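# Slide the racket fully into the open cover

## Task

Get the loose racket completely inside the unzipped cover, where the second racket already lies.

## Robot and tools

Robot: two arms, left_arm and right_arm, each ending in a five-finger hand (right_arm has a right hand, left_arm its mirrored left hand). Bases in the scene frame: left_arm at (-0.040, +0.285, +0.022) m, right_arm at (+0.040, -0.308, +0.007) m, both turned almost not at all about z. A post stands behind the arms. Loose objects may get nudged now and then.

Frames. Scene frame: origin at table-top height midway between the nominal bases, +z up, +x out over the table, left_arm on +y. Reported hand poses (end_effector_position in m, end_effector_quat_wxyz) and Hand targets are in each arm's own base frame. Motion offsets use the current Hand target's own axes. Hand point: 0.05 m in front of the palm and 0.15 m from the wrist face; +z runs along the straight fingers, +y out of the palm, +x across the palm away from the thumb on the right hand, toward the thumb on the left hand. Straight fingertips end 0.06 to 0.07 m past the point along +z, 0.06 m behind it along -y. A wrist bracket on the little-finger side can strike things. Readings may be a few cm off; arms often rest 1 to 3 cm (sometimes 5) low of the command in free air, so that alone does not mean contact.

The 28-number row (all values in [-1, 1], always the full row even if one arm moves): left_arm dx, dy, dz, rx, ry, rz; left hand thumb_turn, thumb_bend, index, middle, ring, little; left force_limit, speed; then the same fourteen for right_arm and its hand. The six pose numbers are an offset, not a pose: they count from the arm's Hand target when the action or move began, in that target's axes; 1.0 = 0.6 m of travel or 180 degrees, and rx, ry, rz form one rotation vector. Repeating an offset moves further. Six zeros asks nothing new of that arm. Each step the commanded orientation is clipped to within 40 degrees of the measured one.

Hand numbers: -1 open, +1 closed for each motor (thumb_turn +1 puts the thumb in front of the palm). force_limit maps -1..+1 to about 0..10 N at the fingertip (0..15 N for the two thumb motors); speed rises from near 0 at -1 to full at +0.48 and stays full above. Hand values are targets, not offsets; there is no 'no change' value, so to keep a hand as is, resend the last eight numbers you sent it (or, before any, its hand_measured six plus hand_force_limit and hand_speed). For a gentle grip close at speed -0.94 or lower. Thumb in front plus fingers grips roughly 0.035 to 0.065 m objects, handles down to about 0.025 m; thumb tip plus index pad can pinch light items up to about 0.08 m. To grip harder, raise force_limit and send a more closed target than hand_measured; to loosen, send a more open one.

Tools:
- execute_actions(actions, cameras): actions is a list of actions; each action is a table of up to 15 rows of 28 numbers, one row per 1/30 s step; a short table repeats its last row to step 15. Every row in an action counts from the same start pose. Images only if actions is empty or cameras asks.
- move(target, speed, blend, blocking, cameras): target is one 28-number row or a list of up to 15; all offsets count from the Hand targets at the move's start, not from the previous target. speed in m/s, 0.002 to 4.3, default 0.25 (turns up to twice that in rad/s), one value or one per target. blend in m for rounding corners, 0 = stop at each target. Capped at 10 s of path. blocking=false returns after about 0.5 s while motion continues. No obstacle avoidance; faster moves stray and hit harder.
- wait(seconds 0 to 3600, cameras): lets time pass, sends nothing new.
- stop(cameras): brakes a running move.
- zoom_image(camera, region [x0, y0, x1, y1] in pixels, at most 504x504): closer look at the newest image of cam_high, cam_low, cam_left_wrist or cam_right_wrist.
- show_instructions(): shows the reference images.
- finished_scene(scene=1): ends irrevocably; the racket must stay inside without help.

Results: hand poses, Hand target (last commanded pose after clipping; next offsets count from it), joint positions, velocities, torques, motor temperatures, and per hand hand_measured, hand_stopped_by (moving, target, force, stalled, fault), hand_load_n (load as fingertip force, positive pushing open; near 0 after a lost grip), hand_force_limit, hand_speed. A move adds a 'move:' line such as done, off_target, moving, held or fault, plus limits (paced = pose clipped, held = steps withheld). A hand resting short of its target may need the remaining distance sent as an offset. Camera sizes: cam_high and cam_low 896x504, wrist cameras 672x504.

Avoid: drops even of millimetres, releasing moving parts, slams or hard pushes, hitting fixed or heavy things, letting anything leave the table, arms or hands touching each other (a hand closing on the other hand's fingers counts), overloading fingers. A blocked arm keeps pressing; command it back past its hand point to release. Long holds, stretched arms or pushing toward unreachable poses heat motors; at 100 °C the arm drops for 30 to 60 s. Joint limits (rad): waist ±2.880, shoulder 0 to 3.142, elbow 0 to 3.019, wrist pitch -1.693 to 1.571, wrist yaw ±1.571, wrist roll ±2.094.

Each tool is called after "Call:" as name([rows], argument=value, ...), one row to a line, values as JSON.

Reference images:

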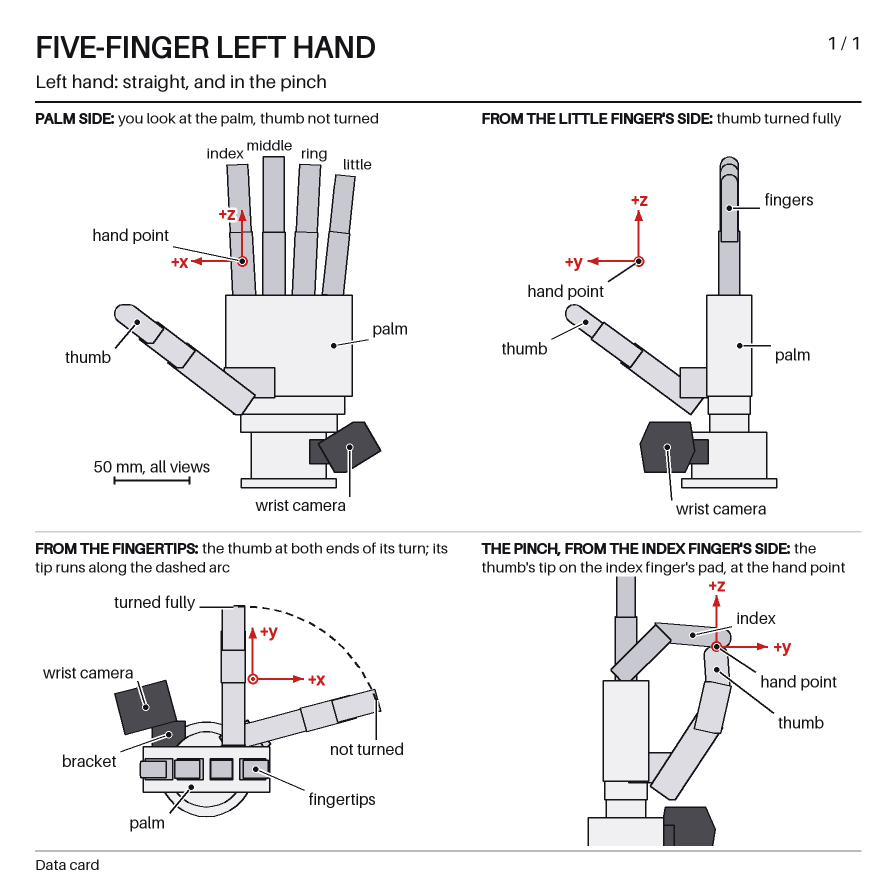

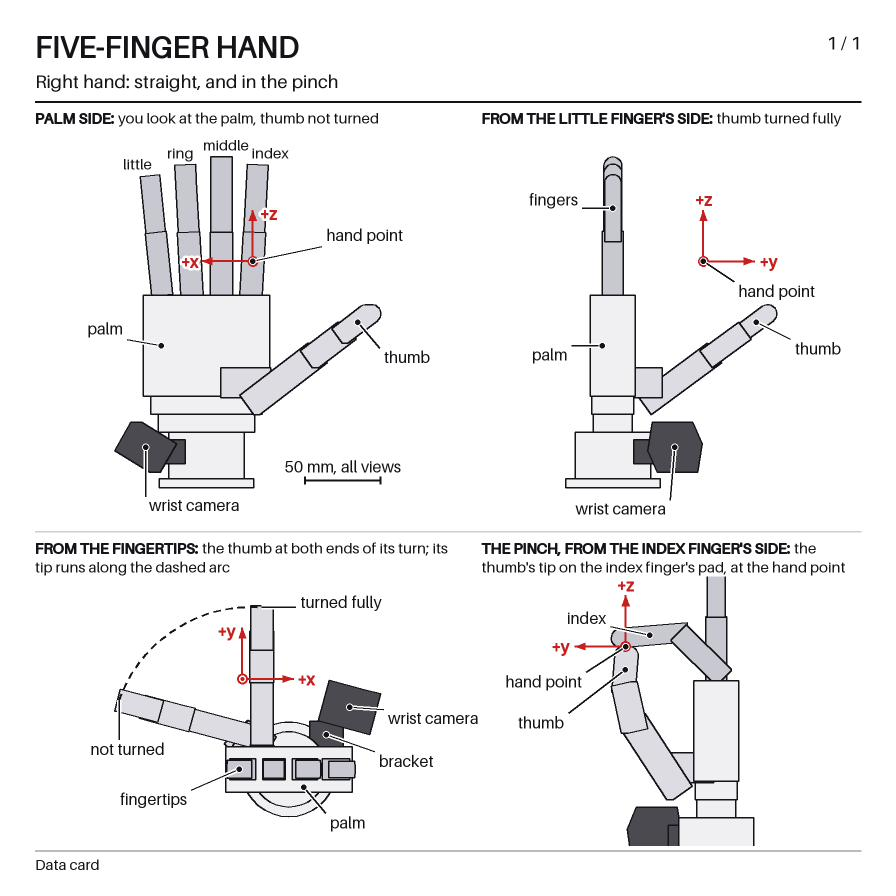

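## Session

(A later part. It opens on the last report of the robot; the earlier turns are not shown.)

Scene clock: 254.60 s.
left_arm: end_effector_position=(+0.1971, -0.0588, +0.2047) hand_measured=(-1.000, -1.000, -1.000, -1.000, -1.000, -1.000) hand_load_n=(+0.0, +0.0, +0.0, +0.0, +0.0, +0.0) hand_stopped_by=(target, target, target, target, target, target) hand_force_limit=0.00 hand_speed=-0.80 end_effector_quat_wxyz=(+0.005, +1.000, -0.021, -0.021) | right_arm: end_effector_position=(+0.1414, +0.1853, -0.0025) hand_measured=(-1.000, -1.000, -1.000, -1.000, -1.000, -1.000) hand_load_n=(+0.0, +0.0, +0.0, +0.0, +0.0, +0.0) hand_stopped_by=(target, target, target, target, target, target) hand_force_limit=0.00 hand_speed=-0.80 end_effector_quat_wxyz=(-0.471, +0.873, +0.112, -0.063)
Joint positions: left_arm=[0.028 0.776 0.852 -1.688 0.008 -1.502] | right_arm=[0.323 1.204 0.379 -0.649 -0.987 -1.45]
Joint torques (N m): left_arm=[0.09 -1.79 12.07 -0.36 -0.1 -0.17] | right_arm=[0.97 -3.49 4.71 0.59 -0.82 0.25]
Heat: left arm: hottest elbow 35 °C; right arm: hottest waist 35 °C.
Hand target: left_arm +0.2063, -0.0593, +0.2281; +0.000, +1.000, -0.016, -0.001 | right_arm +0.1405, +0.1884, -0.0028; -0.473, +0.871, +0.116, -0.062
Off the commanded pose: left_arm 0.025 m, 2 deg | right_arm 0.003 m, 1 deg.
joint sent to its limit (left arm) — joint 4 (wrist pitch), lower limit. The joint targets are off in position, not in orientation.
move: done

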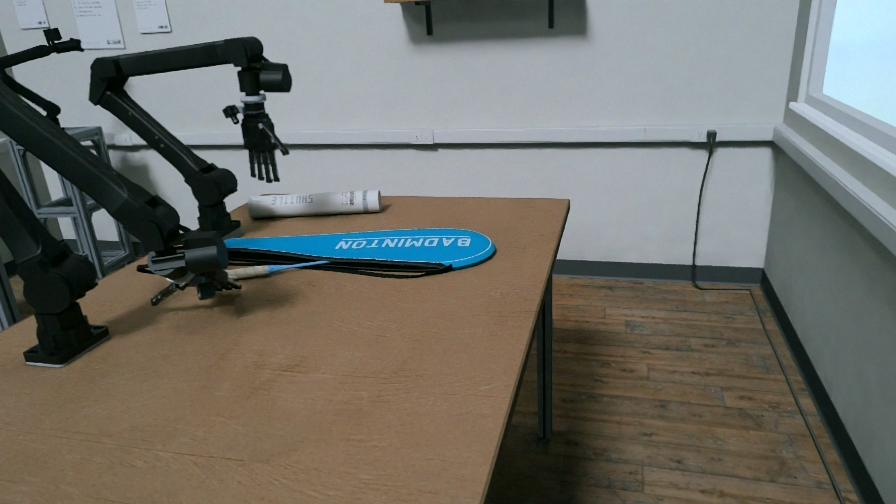

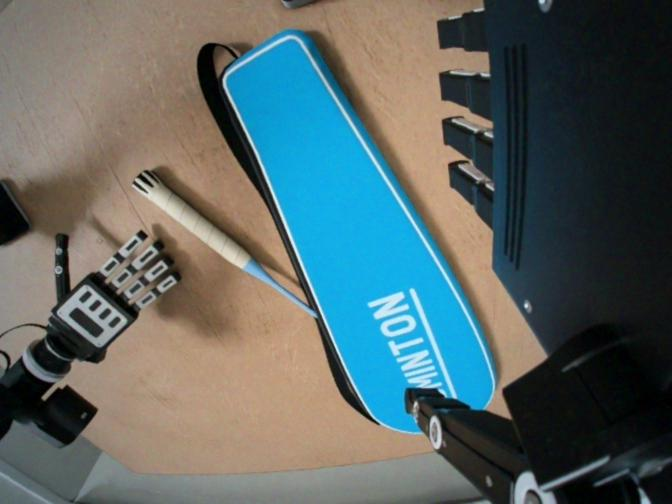

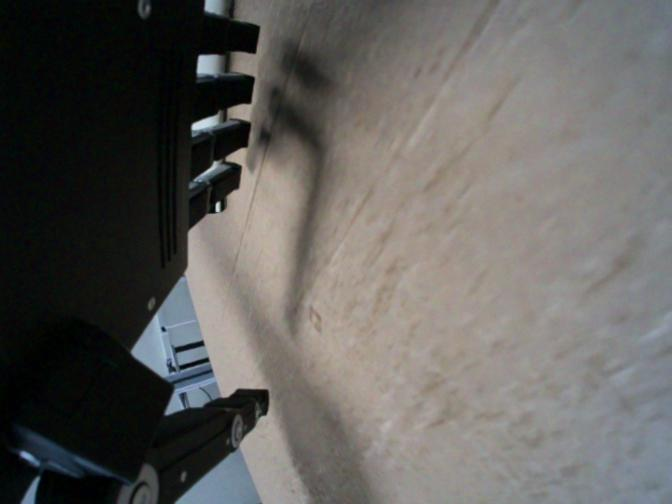

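Call:
move(target=[0,0,0,0,0,0,-1,-1,-1,-1,-1,-1,0,-0.8,0,0.0126,0.0082,0,0,0,-1,-1,-1,-1,-1,-1,0,-0.8], cameras=["cam_low","cam_left_wrist","cam_right_wrist"], speed=0.05)

Call:
zoom_image(camera="cam_low", region=[130, 210, 330, 320])

Call:
zoom_image(camera="cam_left_wrist", region=[30, 150, 280, 350])

Call:
zoom_image(camera="cam_right_wrist", region=[180, 0, 380, 240])

Scene clock: 259.80 s.
left_arm: end_effector_position=(+0.1971, -0.0588, +0.2047) hand_measured=(-1.000, -1.000, -1.000, -1.000, -1.000, -1.000) hand_load_n=(+0.0, +0.0, +0.0, +0.0, +0.0, +0.0) hand_stopped_by=(target, target, target, target, target, target) hand_force_limit=0.00 hand_speed=-0.80 end_effector_quat_wxyz=(+0.005, +1.000, -0.021, -0.021) | right_arm: end_effector_position=(+0.1424, +0.1856, -0.0102) hand_measured=(-1.000, -1.000, -1.000, -1.000, -1.000, -1.000) hand_load_n=(+0.0, +0.0, -0.5, +0.0, +0.5, +0.0) hand_stopped_by=(target, target, target, target, target, target) hand_force_limit=0.00 hand_speed=-0.80 end_effector_quat_wxyz=(-0.472, +0.873, +0.113, -0.060)
Joint positions: left_arm=[0.028 0.776 0.852 -1.688 0.008 -1.502] | right_arm=[0.323 1.23 0.368 -0.605 -0.987 -1.45]
Joint torques (N m): left_arm=[0.03 -1.79 12.07 -0.35 -0.11 -0.17] | right_arm=[0.97 -3.08 4.56 0.59 -0.81 0.24]
Heat: left arm: hottest elbow 35 °C; right arm: hottest waist 35 °C.
Hand target: left_arm +0.2063, -0.0593, +0.2281; +0.000, +1.000, -0.016, -0.001 | right_arm +0.1406, +0.1884, -0.0118; -0.473, +0.871, +0.116, -0.061
Off the commanded pose: left_arm 0.025 m, 2 deg | right_arm 0.004 m, 0 deg.
joint sent to its limit (left arm) — joint 4 (wrist pitch), lower limit. The joint targets are off in position, not in orientation.
move: done

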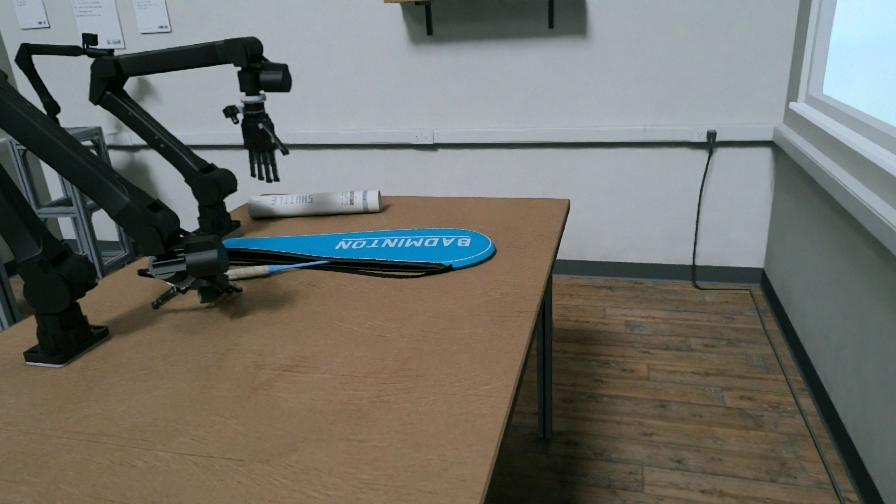

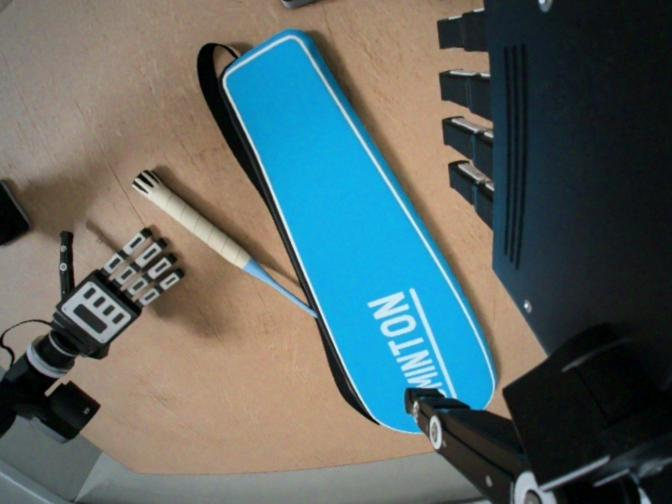

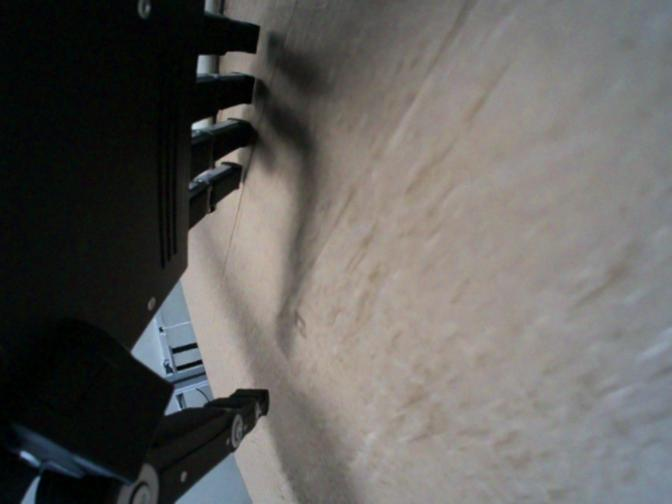

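Scaled by 2.520 from the camera's image (finer frame: 1280x720).

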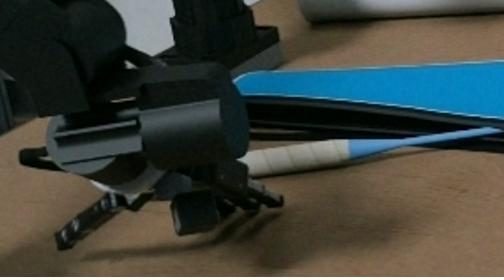

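Scaled by 2.016 from the camera's image (finer frame: 960x720).

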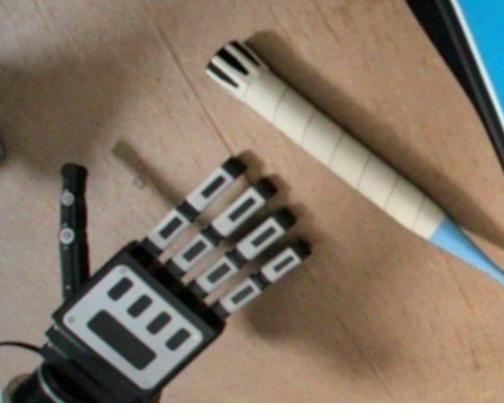

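Scaled by 2.100 from the camera's image (finer frame: 960x720).

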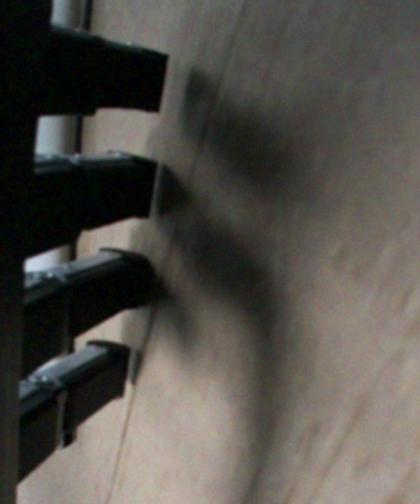

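Call:
move([
  [0,0,0,0,0,0,-1,-1,-1,-1,-1,-1,0,-0.8,0.0,-0.021,0.04,0,0,0,-1,-1,-1,-1,-1,-1,0,-0.8],
  [0,0,0,0,0,0,-1,-1,-1,-1,-1,-1,0,-0.8,-0.019,-0.102,0.164,0,0,0,-1,-1,-1,-1,-1,-1,0,-0.8],
], cameras=["cam_high","cam_low","cam_left_wrist","cam_right_wrist"], speed=0.05, blend=0.01)

Call:
zoom_image(camera="cam_left_wrist", region=[80, 0, 380, 340])

Scene clock: 271.70 s.
left_arm: end_effector_position=(+0.1971, -0.0588, +0.2047) hand_measured=(-1.000, -1.000, -1.000, -1.000, -1.000, -1.000) hand_load_n=(+0.0, +0.0, +0.0, +0.0, +0.0, +0.0) hand_stopped_by=(target, target, target, target, target, target) hand_force_limit=0.00 hand_speed=-0.80 end_effector_quat_wxyz=(+0.005, +1.000, -0.021, -0.021) | right_arm: end_effector_position=(+0.1027, +0.2924, -0.0127) hand_measured=(-1.000, -1.000, -1.000, -1.000, -1.000, -1.000) hand_load_n=(-0.5, +0.0, +0.0, +0.0, +0.0, +0.0) hand_stopped_by=(target, target, target, target, target, target) hand_force_limit=0.00 hand_speed=-0.80 end_effector_quat_wxyz=(-0.473, +0.872, +0.111, -0.061)
Joint positions: left_arm=[0.028 0.776 0.852 -1.688 0.008 -1.502] | right_arm=[0.814 1.262 0.312 0.064 -0.789 -0.714]
Joint torques (N m): left_arm=[0.09 -1.85 12.08 -0.38 -0.11 -0.18] | right_arm=[1.32 -3.19 5.07 1.54 -0.1 0.24]
Heat: left arm: hottest elbow 35 °C; right arm: hottest waist 35 °C.
Hand target: left_arm +0.2063, -0.0593, +0.2281; +0.000, +1.000, -0.016, -0.001 | right_arm +0.0994, +0.2972, -0.0142; -0.473, +0.871, +0.116, -0.062
Off the commanded pose: left_arm 0.025 m, 2 deg | right_arm 0.006 m, 1 deg.
joint sent to its limit (left arm) — joint 4 (wrist pitch), lower limit. The joint targets are off in position, not in orientation.
move: done

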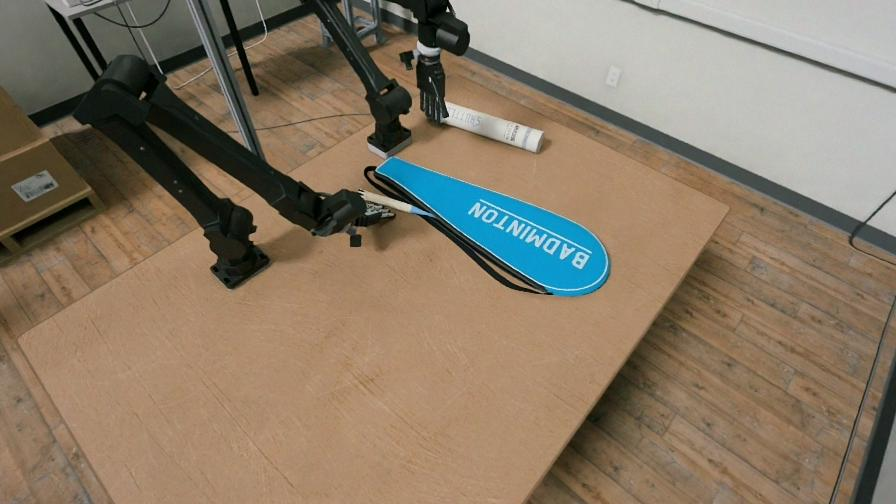

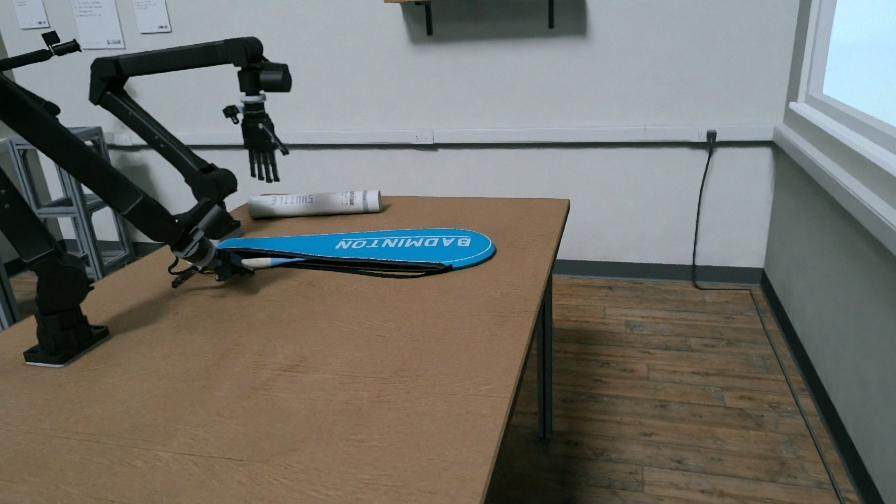

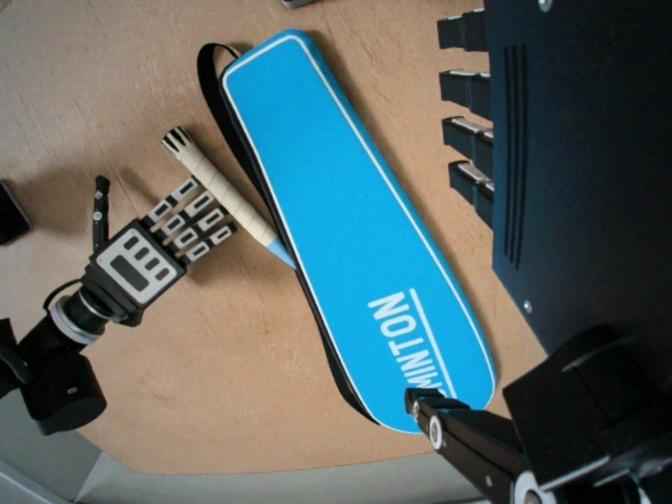

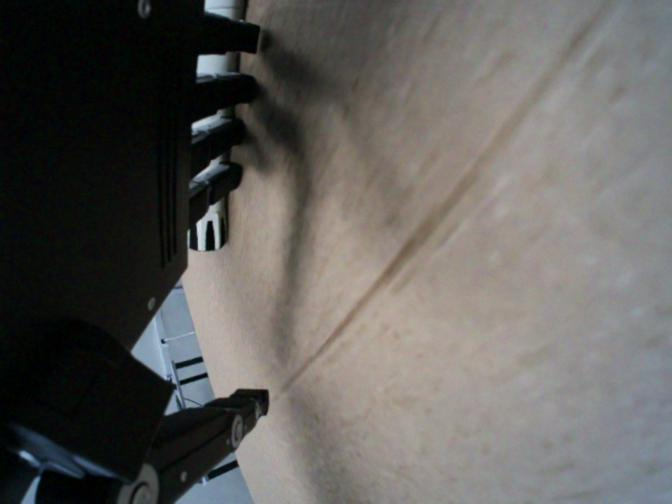

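Scaled by 1.482 from the camera's image (finer frame: 960x720).

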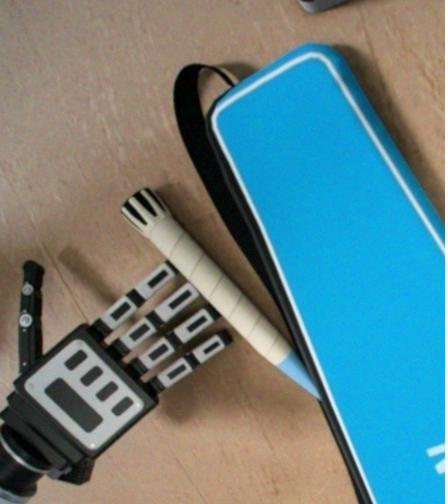

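Call:
move(target=[0,0,0,0,0,0,-1,-1,-1,-1,-1,-1,0,-0.8,0.0,-0.032,0.049,0,0,0,-1,-1,-1,-1,-1,-1,0,-0.8], cameras=["cam_low","cam_left_wrist","cam_right_wrist"], speed=0.04)

Call:
zoom_image(camera="cam_left_wrist", region=[80, 0, 380, 340])

Call:
zoom_image(camera="cam_low", region=[150, 210, 350, 310])

Scene clock: 280.70 s.
left_arm: end_effector_position=(+0.1971, -0.0588, +0.2047) hand_measured=(-1.000, -1.000, -1.000, -1.000, -1.000, -1.000) hand_load_n=(+0.0, +0.0, +0.0, +0.0, +0.0, +0.0) hand_stopped_by=(target, target, target, target, target, target) hand_force_limit=0.00 hand_speed=-0.80 end_effector_quat_wxyz=(+0.005, +1.000, -0.021, -0.021) | right_arm: end_effector_position=(+0.0929, +0.3191, -0.0140) hand_measured=(-1.000, -1.000, -1.000, -1.000, -1.000, -1.000) hand_load_n=(-0.5, +0.0, +0.0, +0.5, +0.0, +0.0) hand_stopped_by=(target, target, target, target, target, target) hand_force_limit=0.00 hand_speed=-0.80 end_effector_quat_wxyz=(-0.475, +0.871, +0.107, -0.057)
Joint positions: left_arm=[0.028 0.776 0.852 -1.688 0.008 -1.502] | right_arm=[0.916 1.311 0.324 0.185 -0.717 -0.599]
Joint torques (N m): left_arm=[0.09 -1.85 12.08 -0.36 -0.1 -0.17] | right_arm=[2.2 -2.61 6.89 1.06 0.09 0.22]
Heat: left arm: hottest elbow 35 °C; right arm: hottest waist 35 °C.
Hand target: left_arm +0.2063, -0.0593, +0.2281; +0.000, +1.000, -0.016, -0.001 | right_arm +0.0903, +0.3312, -0.0142; -0.473, +0.871, +0.116, -0.061
Off the commanded pose: left_arm 0.025 m, 2 deg | right_arm 0.012 m, 1 deg.
joint sent to its limit (left arm) — joint 4 (wrist pitch), lower limit. The joint targets are off in position, not in orientation.
move: off_target (right_arm)

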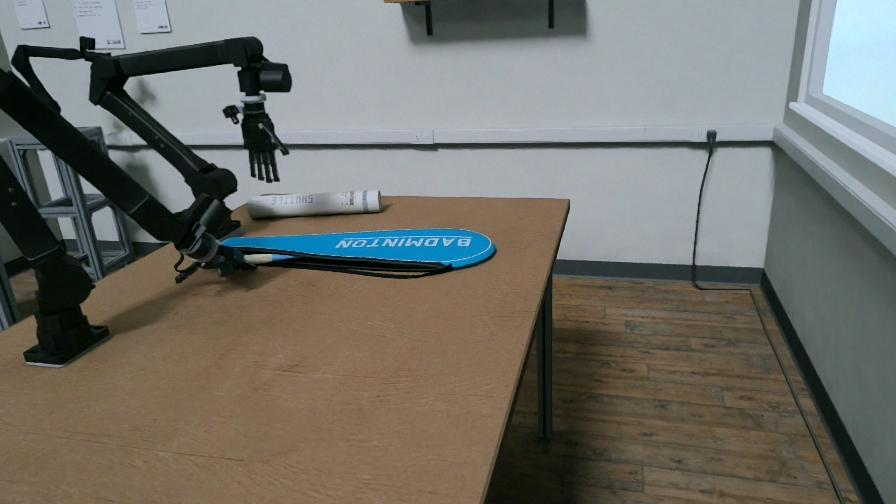

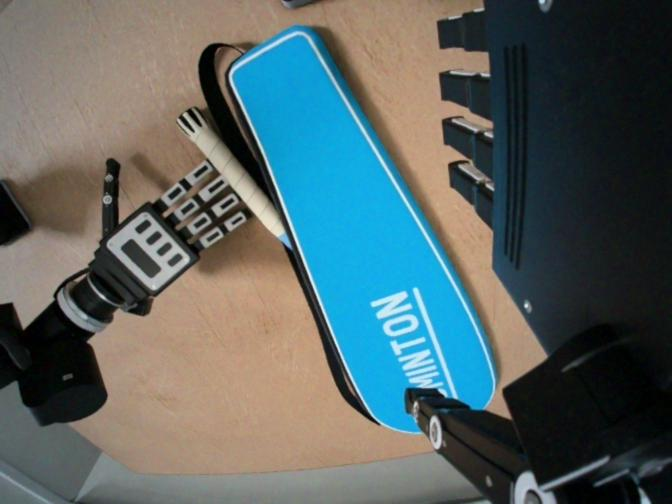

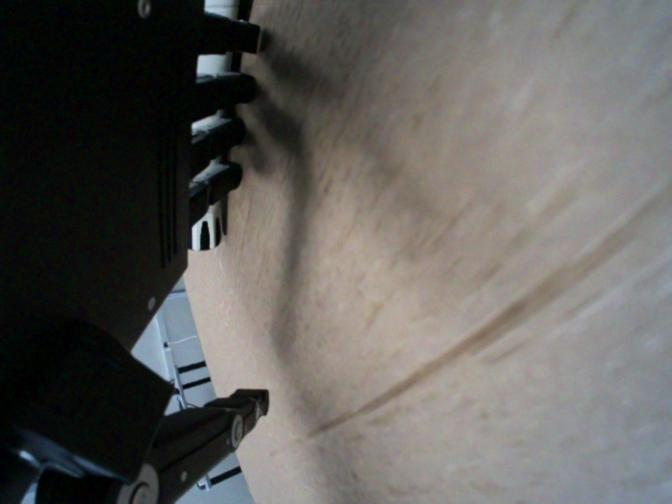

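Scaled by 1.482 from the camera's image (finer frame: 960x720).

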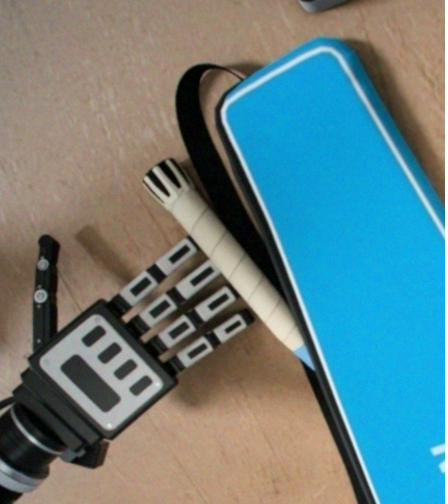

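Scaled by 2.520 from the camera's image (finer frame: 1280x720).

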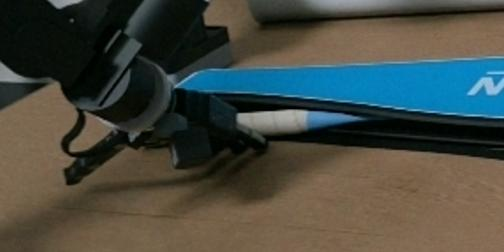

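Call:
zoom_image(camera="cam_low", region=[215, 225, 315, 285])

Call:
zoom_image(camera="cam_left_wrist", region=[160, 20, 360, 270])

Scaled by 5.040 from the camera's image (finer frame: 1280x720).

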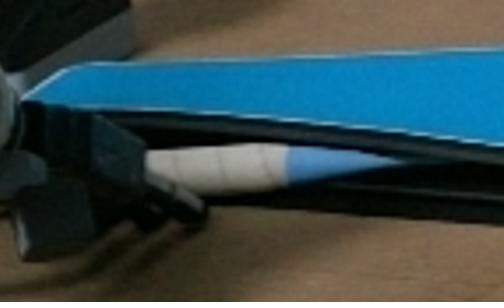

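Scaled by 2.016 from the camera's image (finer frame: 960x720).

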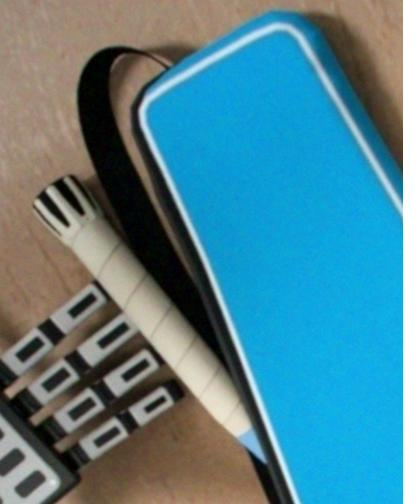

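Call:
move(target=[0.085,-0.0204,0.1667,0,0,-0.1045,-1,-1,-1,-1,-1,-1,0,-0.8,0,0,0,0,0,0,-1,-1,-1,-1,-1,-1,0,-0.8], cameras=["cam_high","cam_low","cam_left_wrist"], speed=0.12)

Scene clock: 303.03 s.
left_arm: end_effector_position=(+0.2545, -0.0461, +0.1291) hand_measured=(-1.000, -1.000, -1.000, -1.000, -1.000, -1.000) hand_load_n=(+0.0, +0.0, +0.0, +0.0, +0.0, +0.0) hand_stopped_by=(target, target, target, target, target, target) hand_force_limit=0.00 hand_speed=-0.80 end_effector_quat_wxyz=(+0.002, +0.989, +0.147, -0.005) | right_arm: end_effector_position=(+0.0929, +0.3191, -0.0140) hand_measured=(-1.000, -1.000, -1.000, -1.000, -1.000, -1.000) hand_load_n=(+0.0, +0.0, +0.0, +0.5, +0.0, +0.0) hand_stopped_by=(target, target, target, target, target, target) hand_force_limit=0.00 hand_speed=-0.80 end_effector_quat_wxyz=(-0.475, +0.872, +0.107, -0.057)
Joint positions: left_arm=[0.018 0.885 0.703 -1.399 0.004 -1.848] | right_arm=[0.916 1.311 0.324 0.185 -0.717 -0.598]
Joint torques (N m): left_arm=[0.09 -2.32 7.32 0.49 -0.1 -0.18] | right_arm=[2.2 -2.55 6.89 1.07 0.09 0.22]
Heat: left arm: hottest elbow 36 °C; right arm: hottest waist 35 °C.
Hand target: left_arm +0.2574, -0.0489, +0.1280; +0.000, +0.989, +0.147, -0.002 | right_arm +0.0903, +0.3312, -0.0142; -0.473, +0.871, +0.116, -0.061
Off the commanded pose: left_arm 0.004 m, 0 deg | right_arm 0.012 m, 1 deg.
move: done

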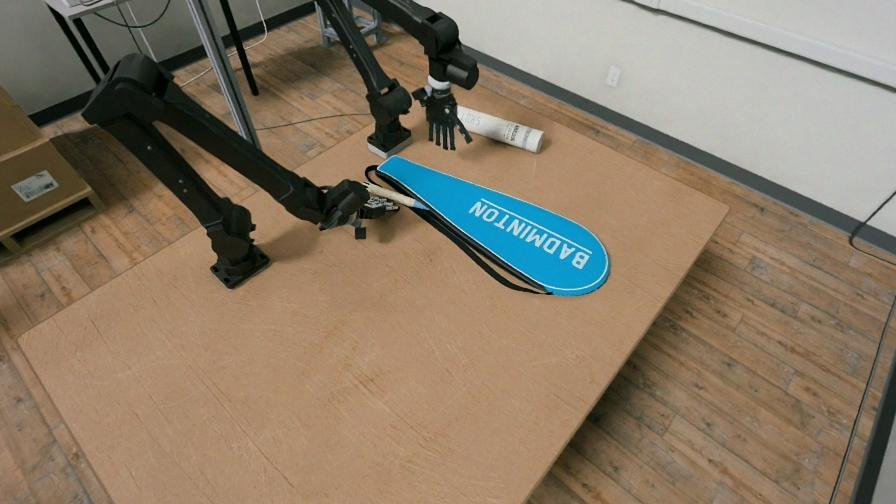

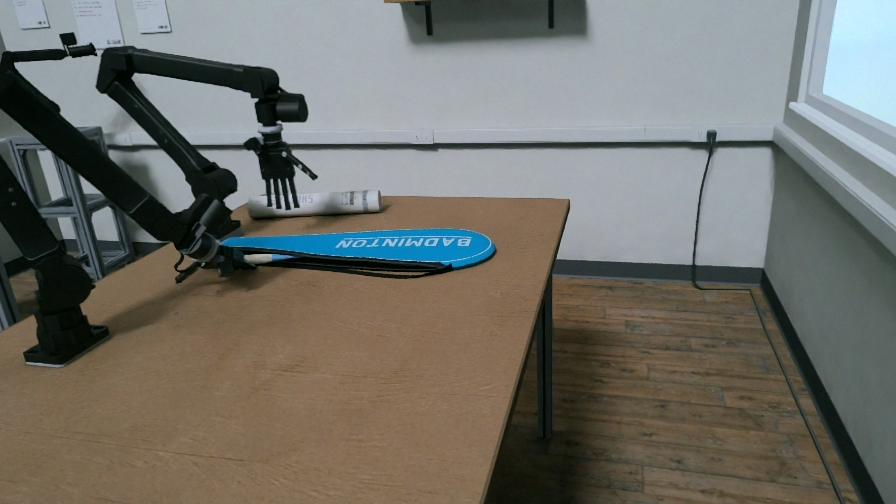

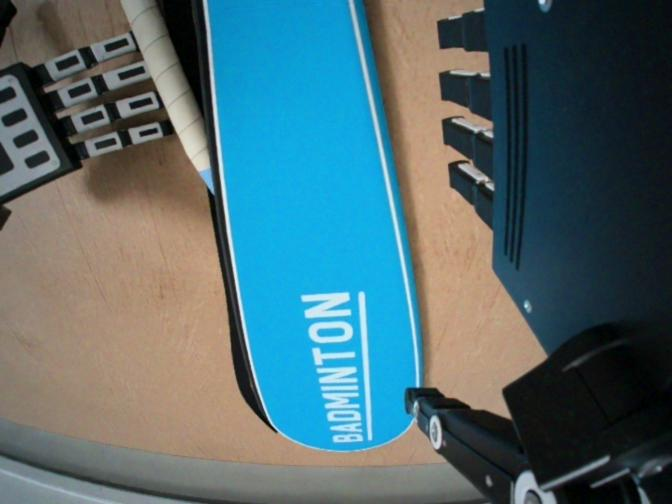

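Call:
move([
  [0,-0.033,0,0,0,0,-1,-1,-1,-1,-1,-1,0,-0.8,0,0,0,0,0,0,-1,-1,-1,-1,-1,-1,0,-0.8],
  [0,-0.033,0.083,0,0,0,-1,-1,-1,-1,-1,-1,0,-0.8,0,0,0,0,0,0,-1,-1,-1,-1,-1,-1,0,-0.8],
], cameras=["cam_high","cam_low","cam_left_wrist"], speed=0.08)

Scene clock: 311.57 s.
left_arm: end_effector_position=(+0.2497, -0.0315, +0.0794) hand_measured=(-1.000, -1.000, -1.000, -1.000, -1.000, -1.000) hand_load_n=(+0.0, +0.0, +0.0, +0.0, +0.0, +0.0) hand_stopped_by=(target, target, target, target, target, target) hand_force_limit=0.00 hand_speed=-0.80 end_effector_quat_wxyz=(+0.001, +0.988, +0.152, -0.005) | right_arm: end_effector_position=(+0.0929, +0.3191, -0.0140) hand_measured=(-1.000, -1.000, -1.000, -1.000, -1.000, -1.000) hand_load_n=(+0.0, +0.0, +0.0, +0.5, +0.0, +0.0) hand_stopped_by=(target, target, target, target, target, target) hand_force_limit=0.00 hand_speed=-0.80 end_effector_quat_wxyz=(-0.475, +0.872, +0.107, -0.057)
Joint positions: left_arm=[0.086 0.914 0.583 -1.25 0.002 -1.79] | right_arm=[0.916 1.311 0.324 0.185 -0.717 -0.598]
Joint torques (N m): left_arm=[1.61 -2.26 7.02 0.5 -0.02 0.15] | right_arm=[2.26 -2.55 6.89 1.07 0.09 0.22]
Heat: left arm: hottest elbow 36 °C; right arm: hottest waist 35 °C.
Hand target: left_arm +0.2515, -0.0299, +0.0782; +0.000, +0.989, +0.147, -0.002 | right_arm +0.0903, +0.3312, -0.0142; -0.473, +0.871, +0.116, -0.061
Off the commanded pose: left_arm 0.003 m, 1 deg | right_arm 0.012 m, 1 deg.
move: done

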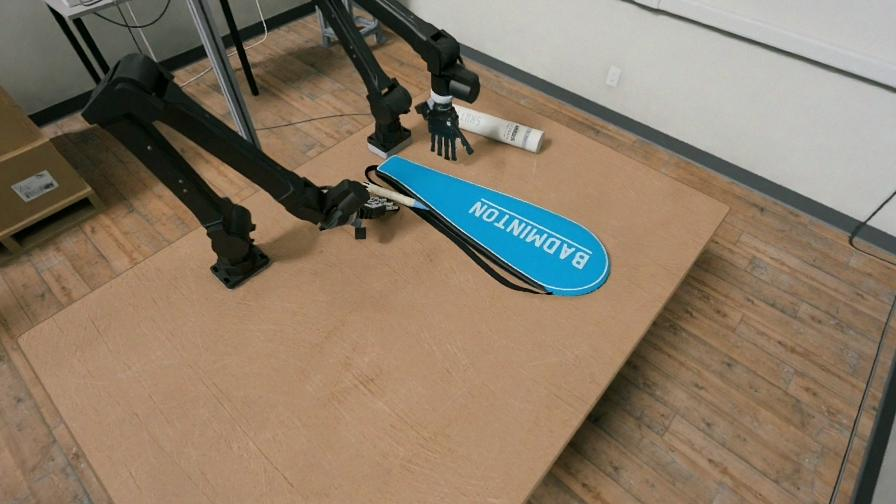

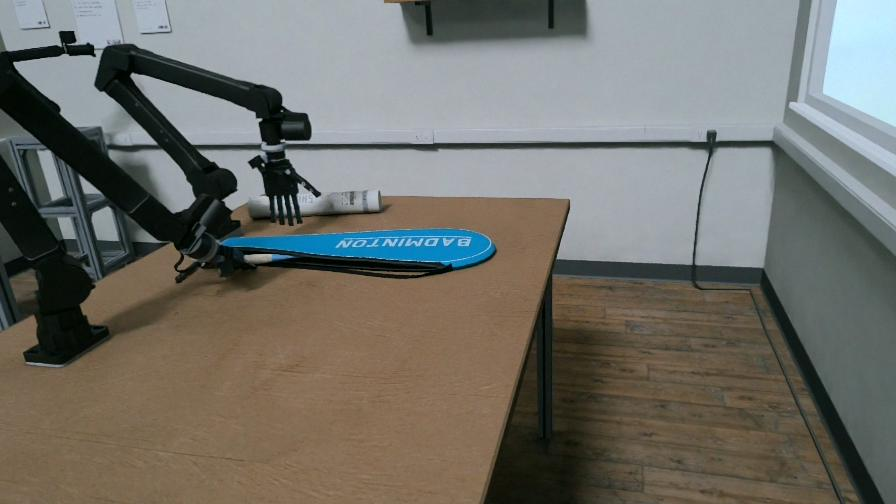

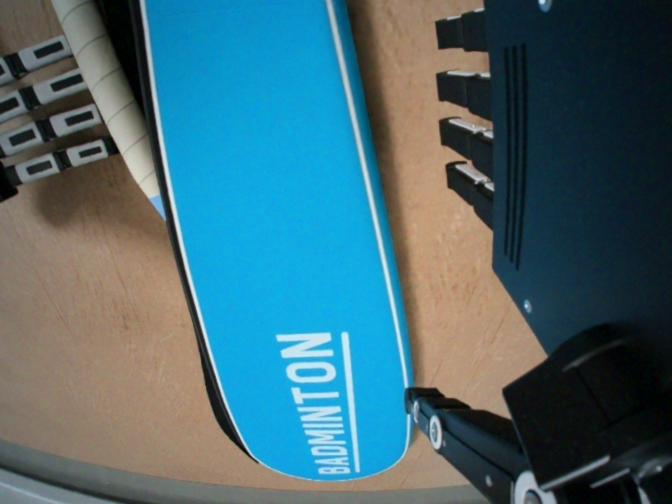

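Call:
move([
  [0,0,0.03,0,0,0,-1,-1,-1,-1,-1,-1,0,-0.8,0,0,0,0,0,0,-1,-1,-1,-1,-1,-1,0,-0.8],
  [0,0.02,0.03,0,0,0,-1,-1,-1,-1,-1,-1,0,-0.8,0,0,0,0,0,0,-1,-1,-1,-1,-1,-1,0,-0.8],
], cameras=["cam_high","cam_low","cam_left_wrist"], speed=0.05)

Call:
zoom_image(camera="cam_high", region=[340, 90, 500, 240])

Scene clock: 319.47 s.
left_arm: end_effector_position=(+0.2499, -0.0404, +0.0593) hand_measured=(-1.000, -1.000, -1.000, -1.000, -1.000, -1.000) hand_load_n=(+0.0, +0.0, +0.0, +0.0, +0.0, +0.0) hand_stopped_by=(target, target, target, target, target, target) hand_force_limit=0.00 hand_speed=-0.80 end_effector_quat_wxyz=(+0.000, +0.990, +0.143, -0.008) | right_arm: end_effector_position=(+0.0929, +0.3191, -0.0140) hand_measured=(-1.000, -1.000, -1.000, -1.000, -1.000, -1.000) hand_load_n=(+0.0, +0.0, +0.0, +0.0, +0.0, +0.0) hand_stopped_by=(target, target, target, target, target, target) hand_force_limit=0.00 hand_speed=-0.80 end_effector_quat_wxyz=(-0.475, +0.872, +0.107, -0.057)
Joint positions: left_arm=[0.046 0.948 0.545 -1.183 0.002 -1.812] | right_arm=[0.916 1.311 0.324 0.185 -0.717 -0.598]
Joint torques (N m): left_arm=[0.09 -2.43 7.24 0.47 0.01 -0.17] | right_arm=[2.2 -2.55 6.89 1.07 0.09 0.22]
Heat: left arm: hottest elbow 35 °C; right arm: hottest waist 35 °C.
Hand target: left_arm +0.2549, -0.0414, +0.0602; +0.000, +0.989, +0.147, -0.002 | right_arm +0.0903, +0.3312, -0.0142; -0.473, +0.871, +0.116, -0.061
Off the commanded pose: left_arm 0.005 m, 1 deg | right_arm 0.012 m, 1 deg.
move: done

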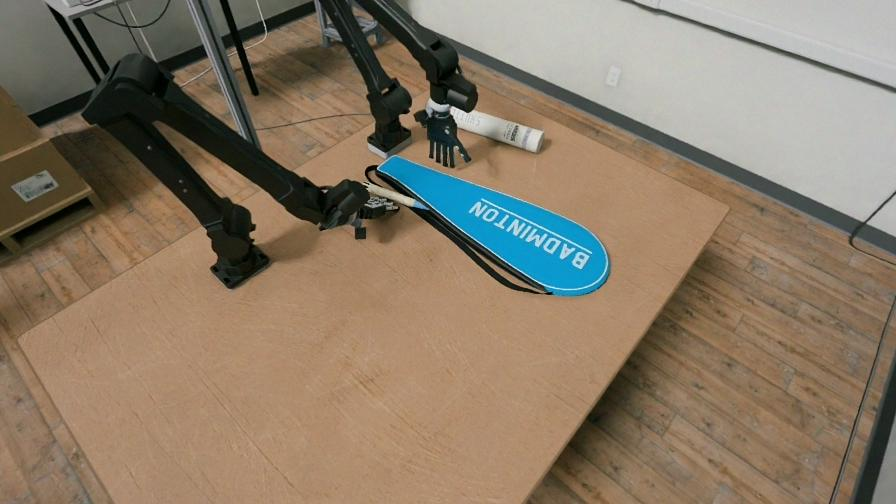

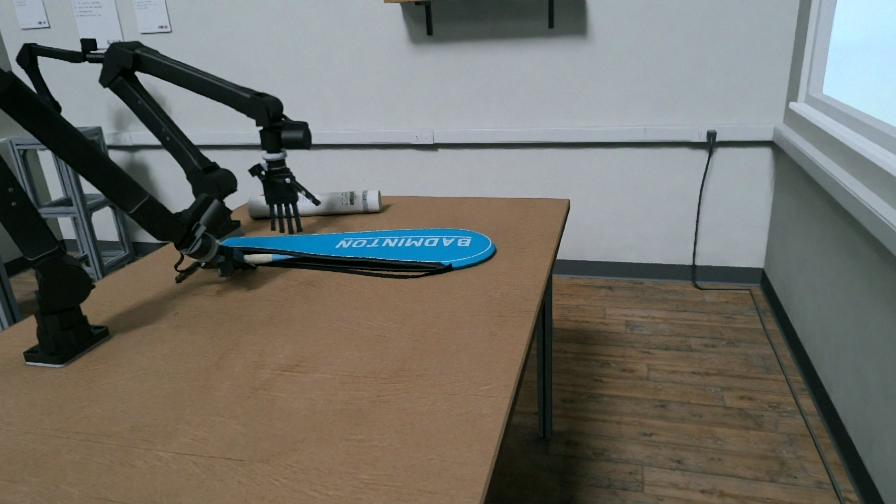

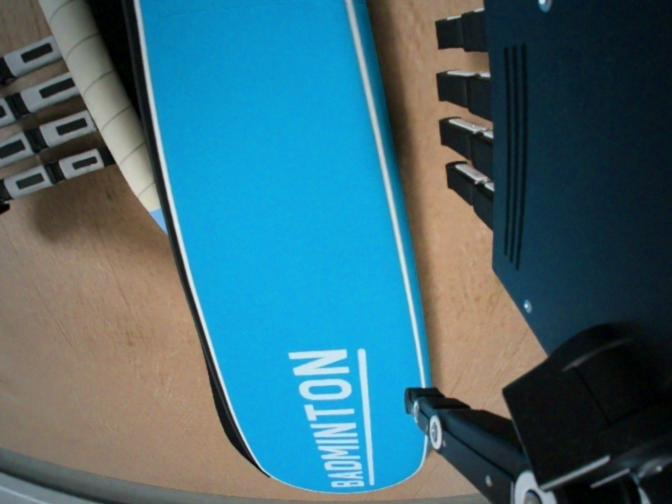

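Scaled by 3.150 from the camera's image (finer frame: 1280x720).

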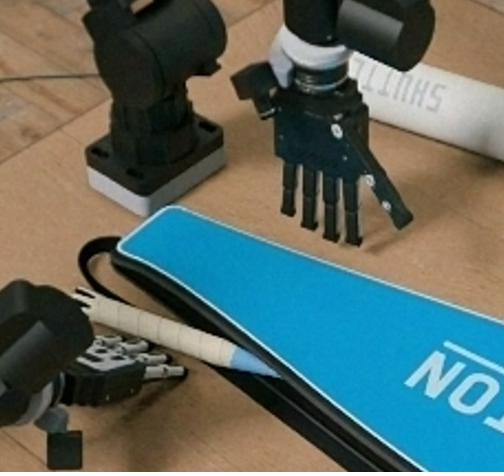

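Call:
move(target=[0,0.018,0,0,0,0,-1,-1,-1,-1,-1,-1,0,-0.8,0,0,0,0,0,0,-1,-1,-1,-1,-1,-1,0,-0.8], cameras=["cam_high","cam_low","cam_left_wrist"], speed=0.04)

Call:
zoom_image(camera="cam_high", region=[340, 90, 500, 240])

Call:
zoom_image(camera="cam_left_wrist", region=[300, 0, 520, 240])

Scene clock: 326.27 s.
left_arm: end_effector_position=(+0.2507, -0.0500, +0.0570) hand_measured=(-1.000, -1.000, -1.000, -1.000, -1.000, -1.000) hand_load_n=(+0.0, +0.0, +0.0, +0.0, +0.0, +0.0) hand_stopped_by=(target, target, target, target, target, target) hand_force_limit=0.00 hand_speed=-0.80 end_effector_quat_wxyz=(-0.001, +0.989, +0.144, -0.010) | right_arm: end_effector_position=(+0.0929, +0.3191, -0.0140) hand_measured=(-1.000, -1.000, -1.000, -1.000, -1.000, -1.000) hand_load_n=(+0.0, +0.0, +0.0, +0.0, +0.0, +0.0) hand_stopped_by=(target, target, target, target, target, target) hand_force_limit=0.00 hand_speed=-0.80 end_effector_quat_wxyz=(-0.475, +0.872, +0.107, -0.057)
Joint positions: left_arm=[-0.001 0.959 0.545 -1.178 0.002 -1.862] | right_arm=[0.916 1.311 0.324 0.185 -0.717 -0.598]
Joint torques (N m): left_arm=[0.09 -2.49 7.68 0.46 0.02 -0.15] | right_arm=[2.2 -2.55 6.89 1.07 0.09 0.22]
Heat: left arm: hottest elbow 35 °C; right arm: hottest waist 35 °C.
Hand target: left_arm +0.2581, -0.0518, +0.0602; +0.000, +0.989, +0.147, -0.002 | right_arm +0.0903, +0.3312, -0.0142; -0.473, +0.871, +0.116, -0.061
Off the commanded pose: left_arm 0.008 m, 1 deg | right_arm 0.012 m, 1 deg.
move: done

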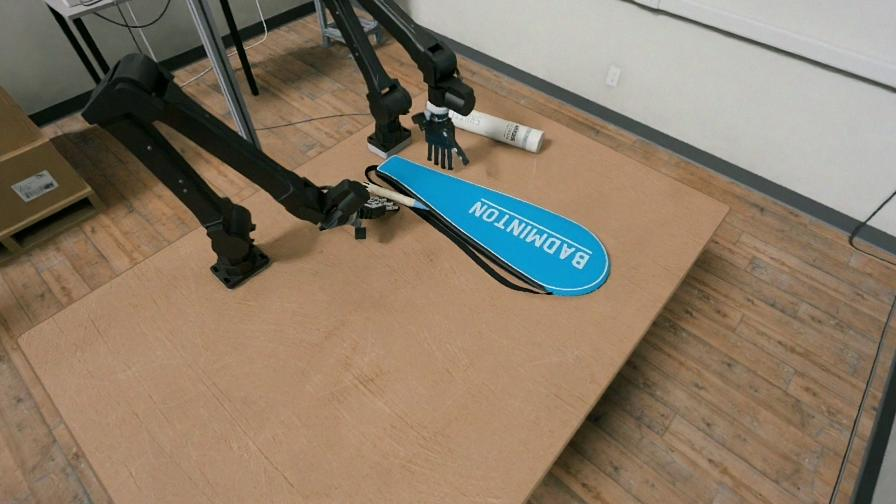

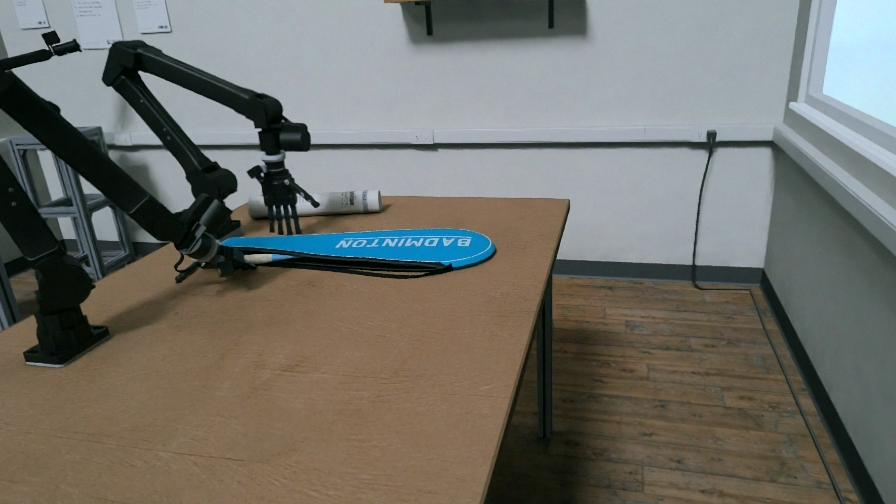

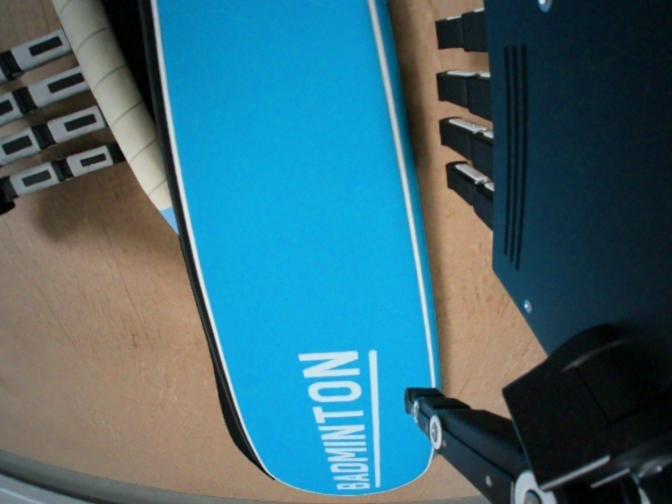

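Scaled by 3.150 from the camera's image (finer frame: 1280x720).

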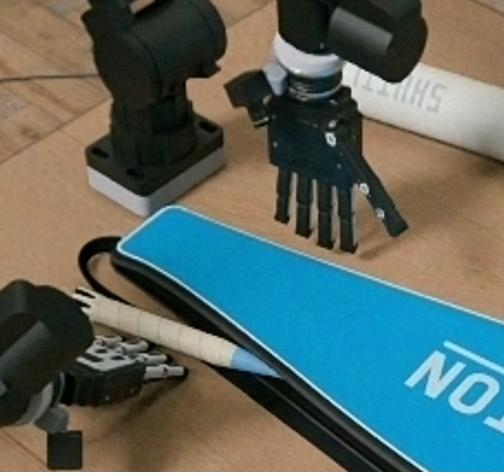

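Scaled by 2.100 from the camera's image (finer frame: 960x720).

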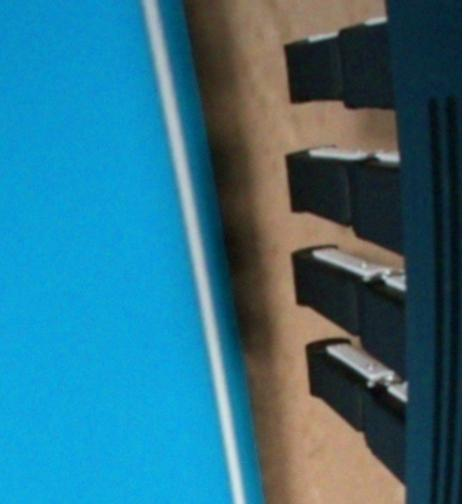

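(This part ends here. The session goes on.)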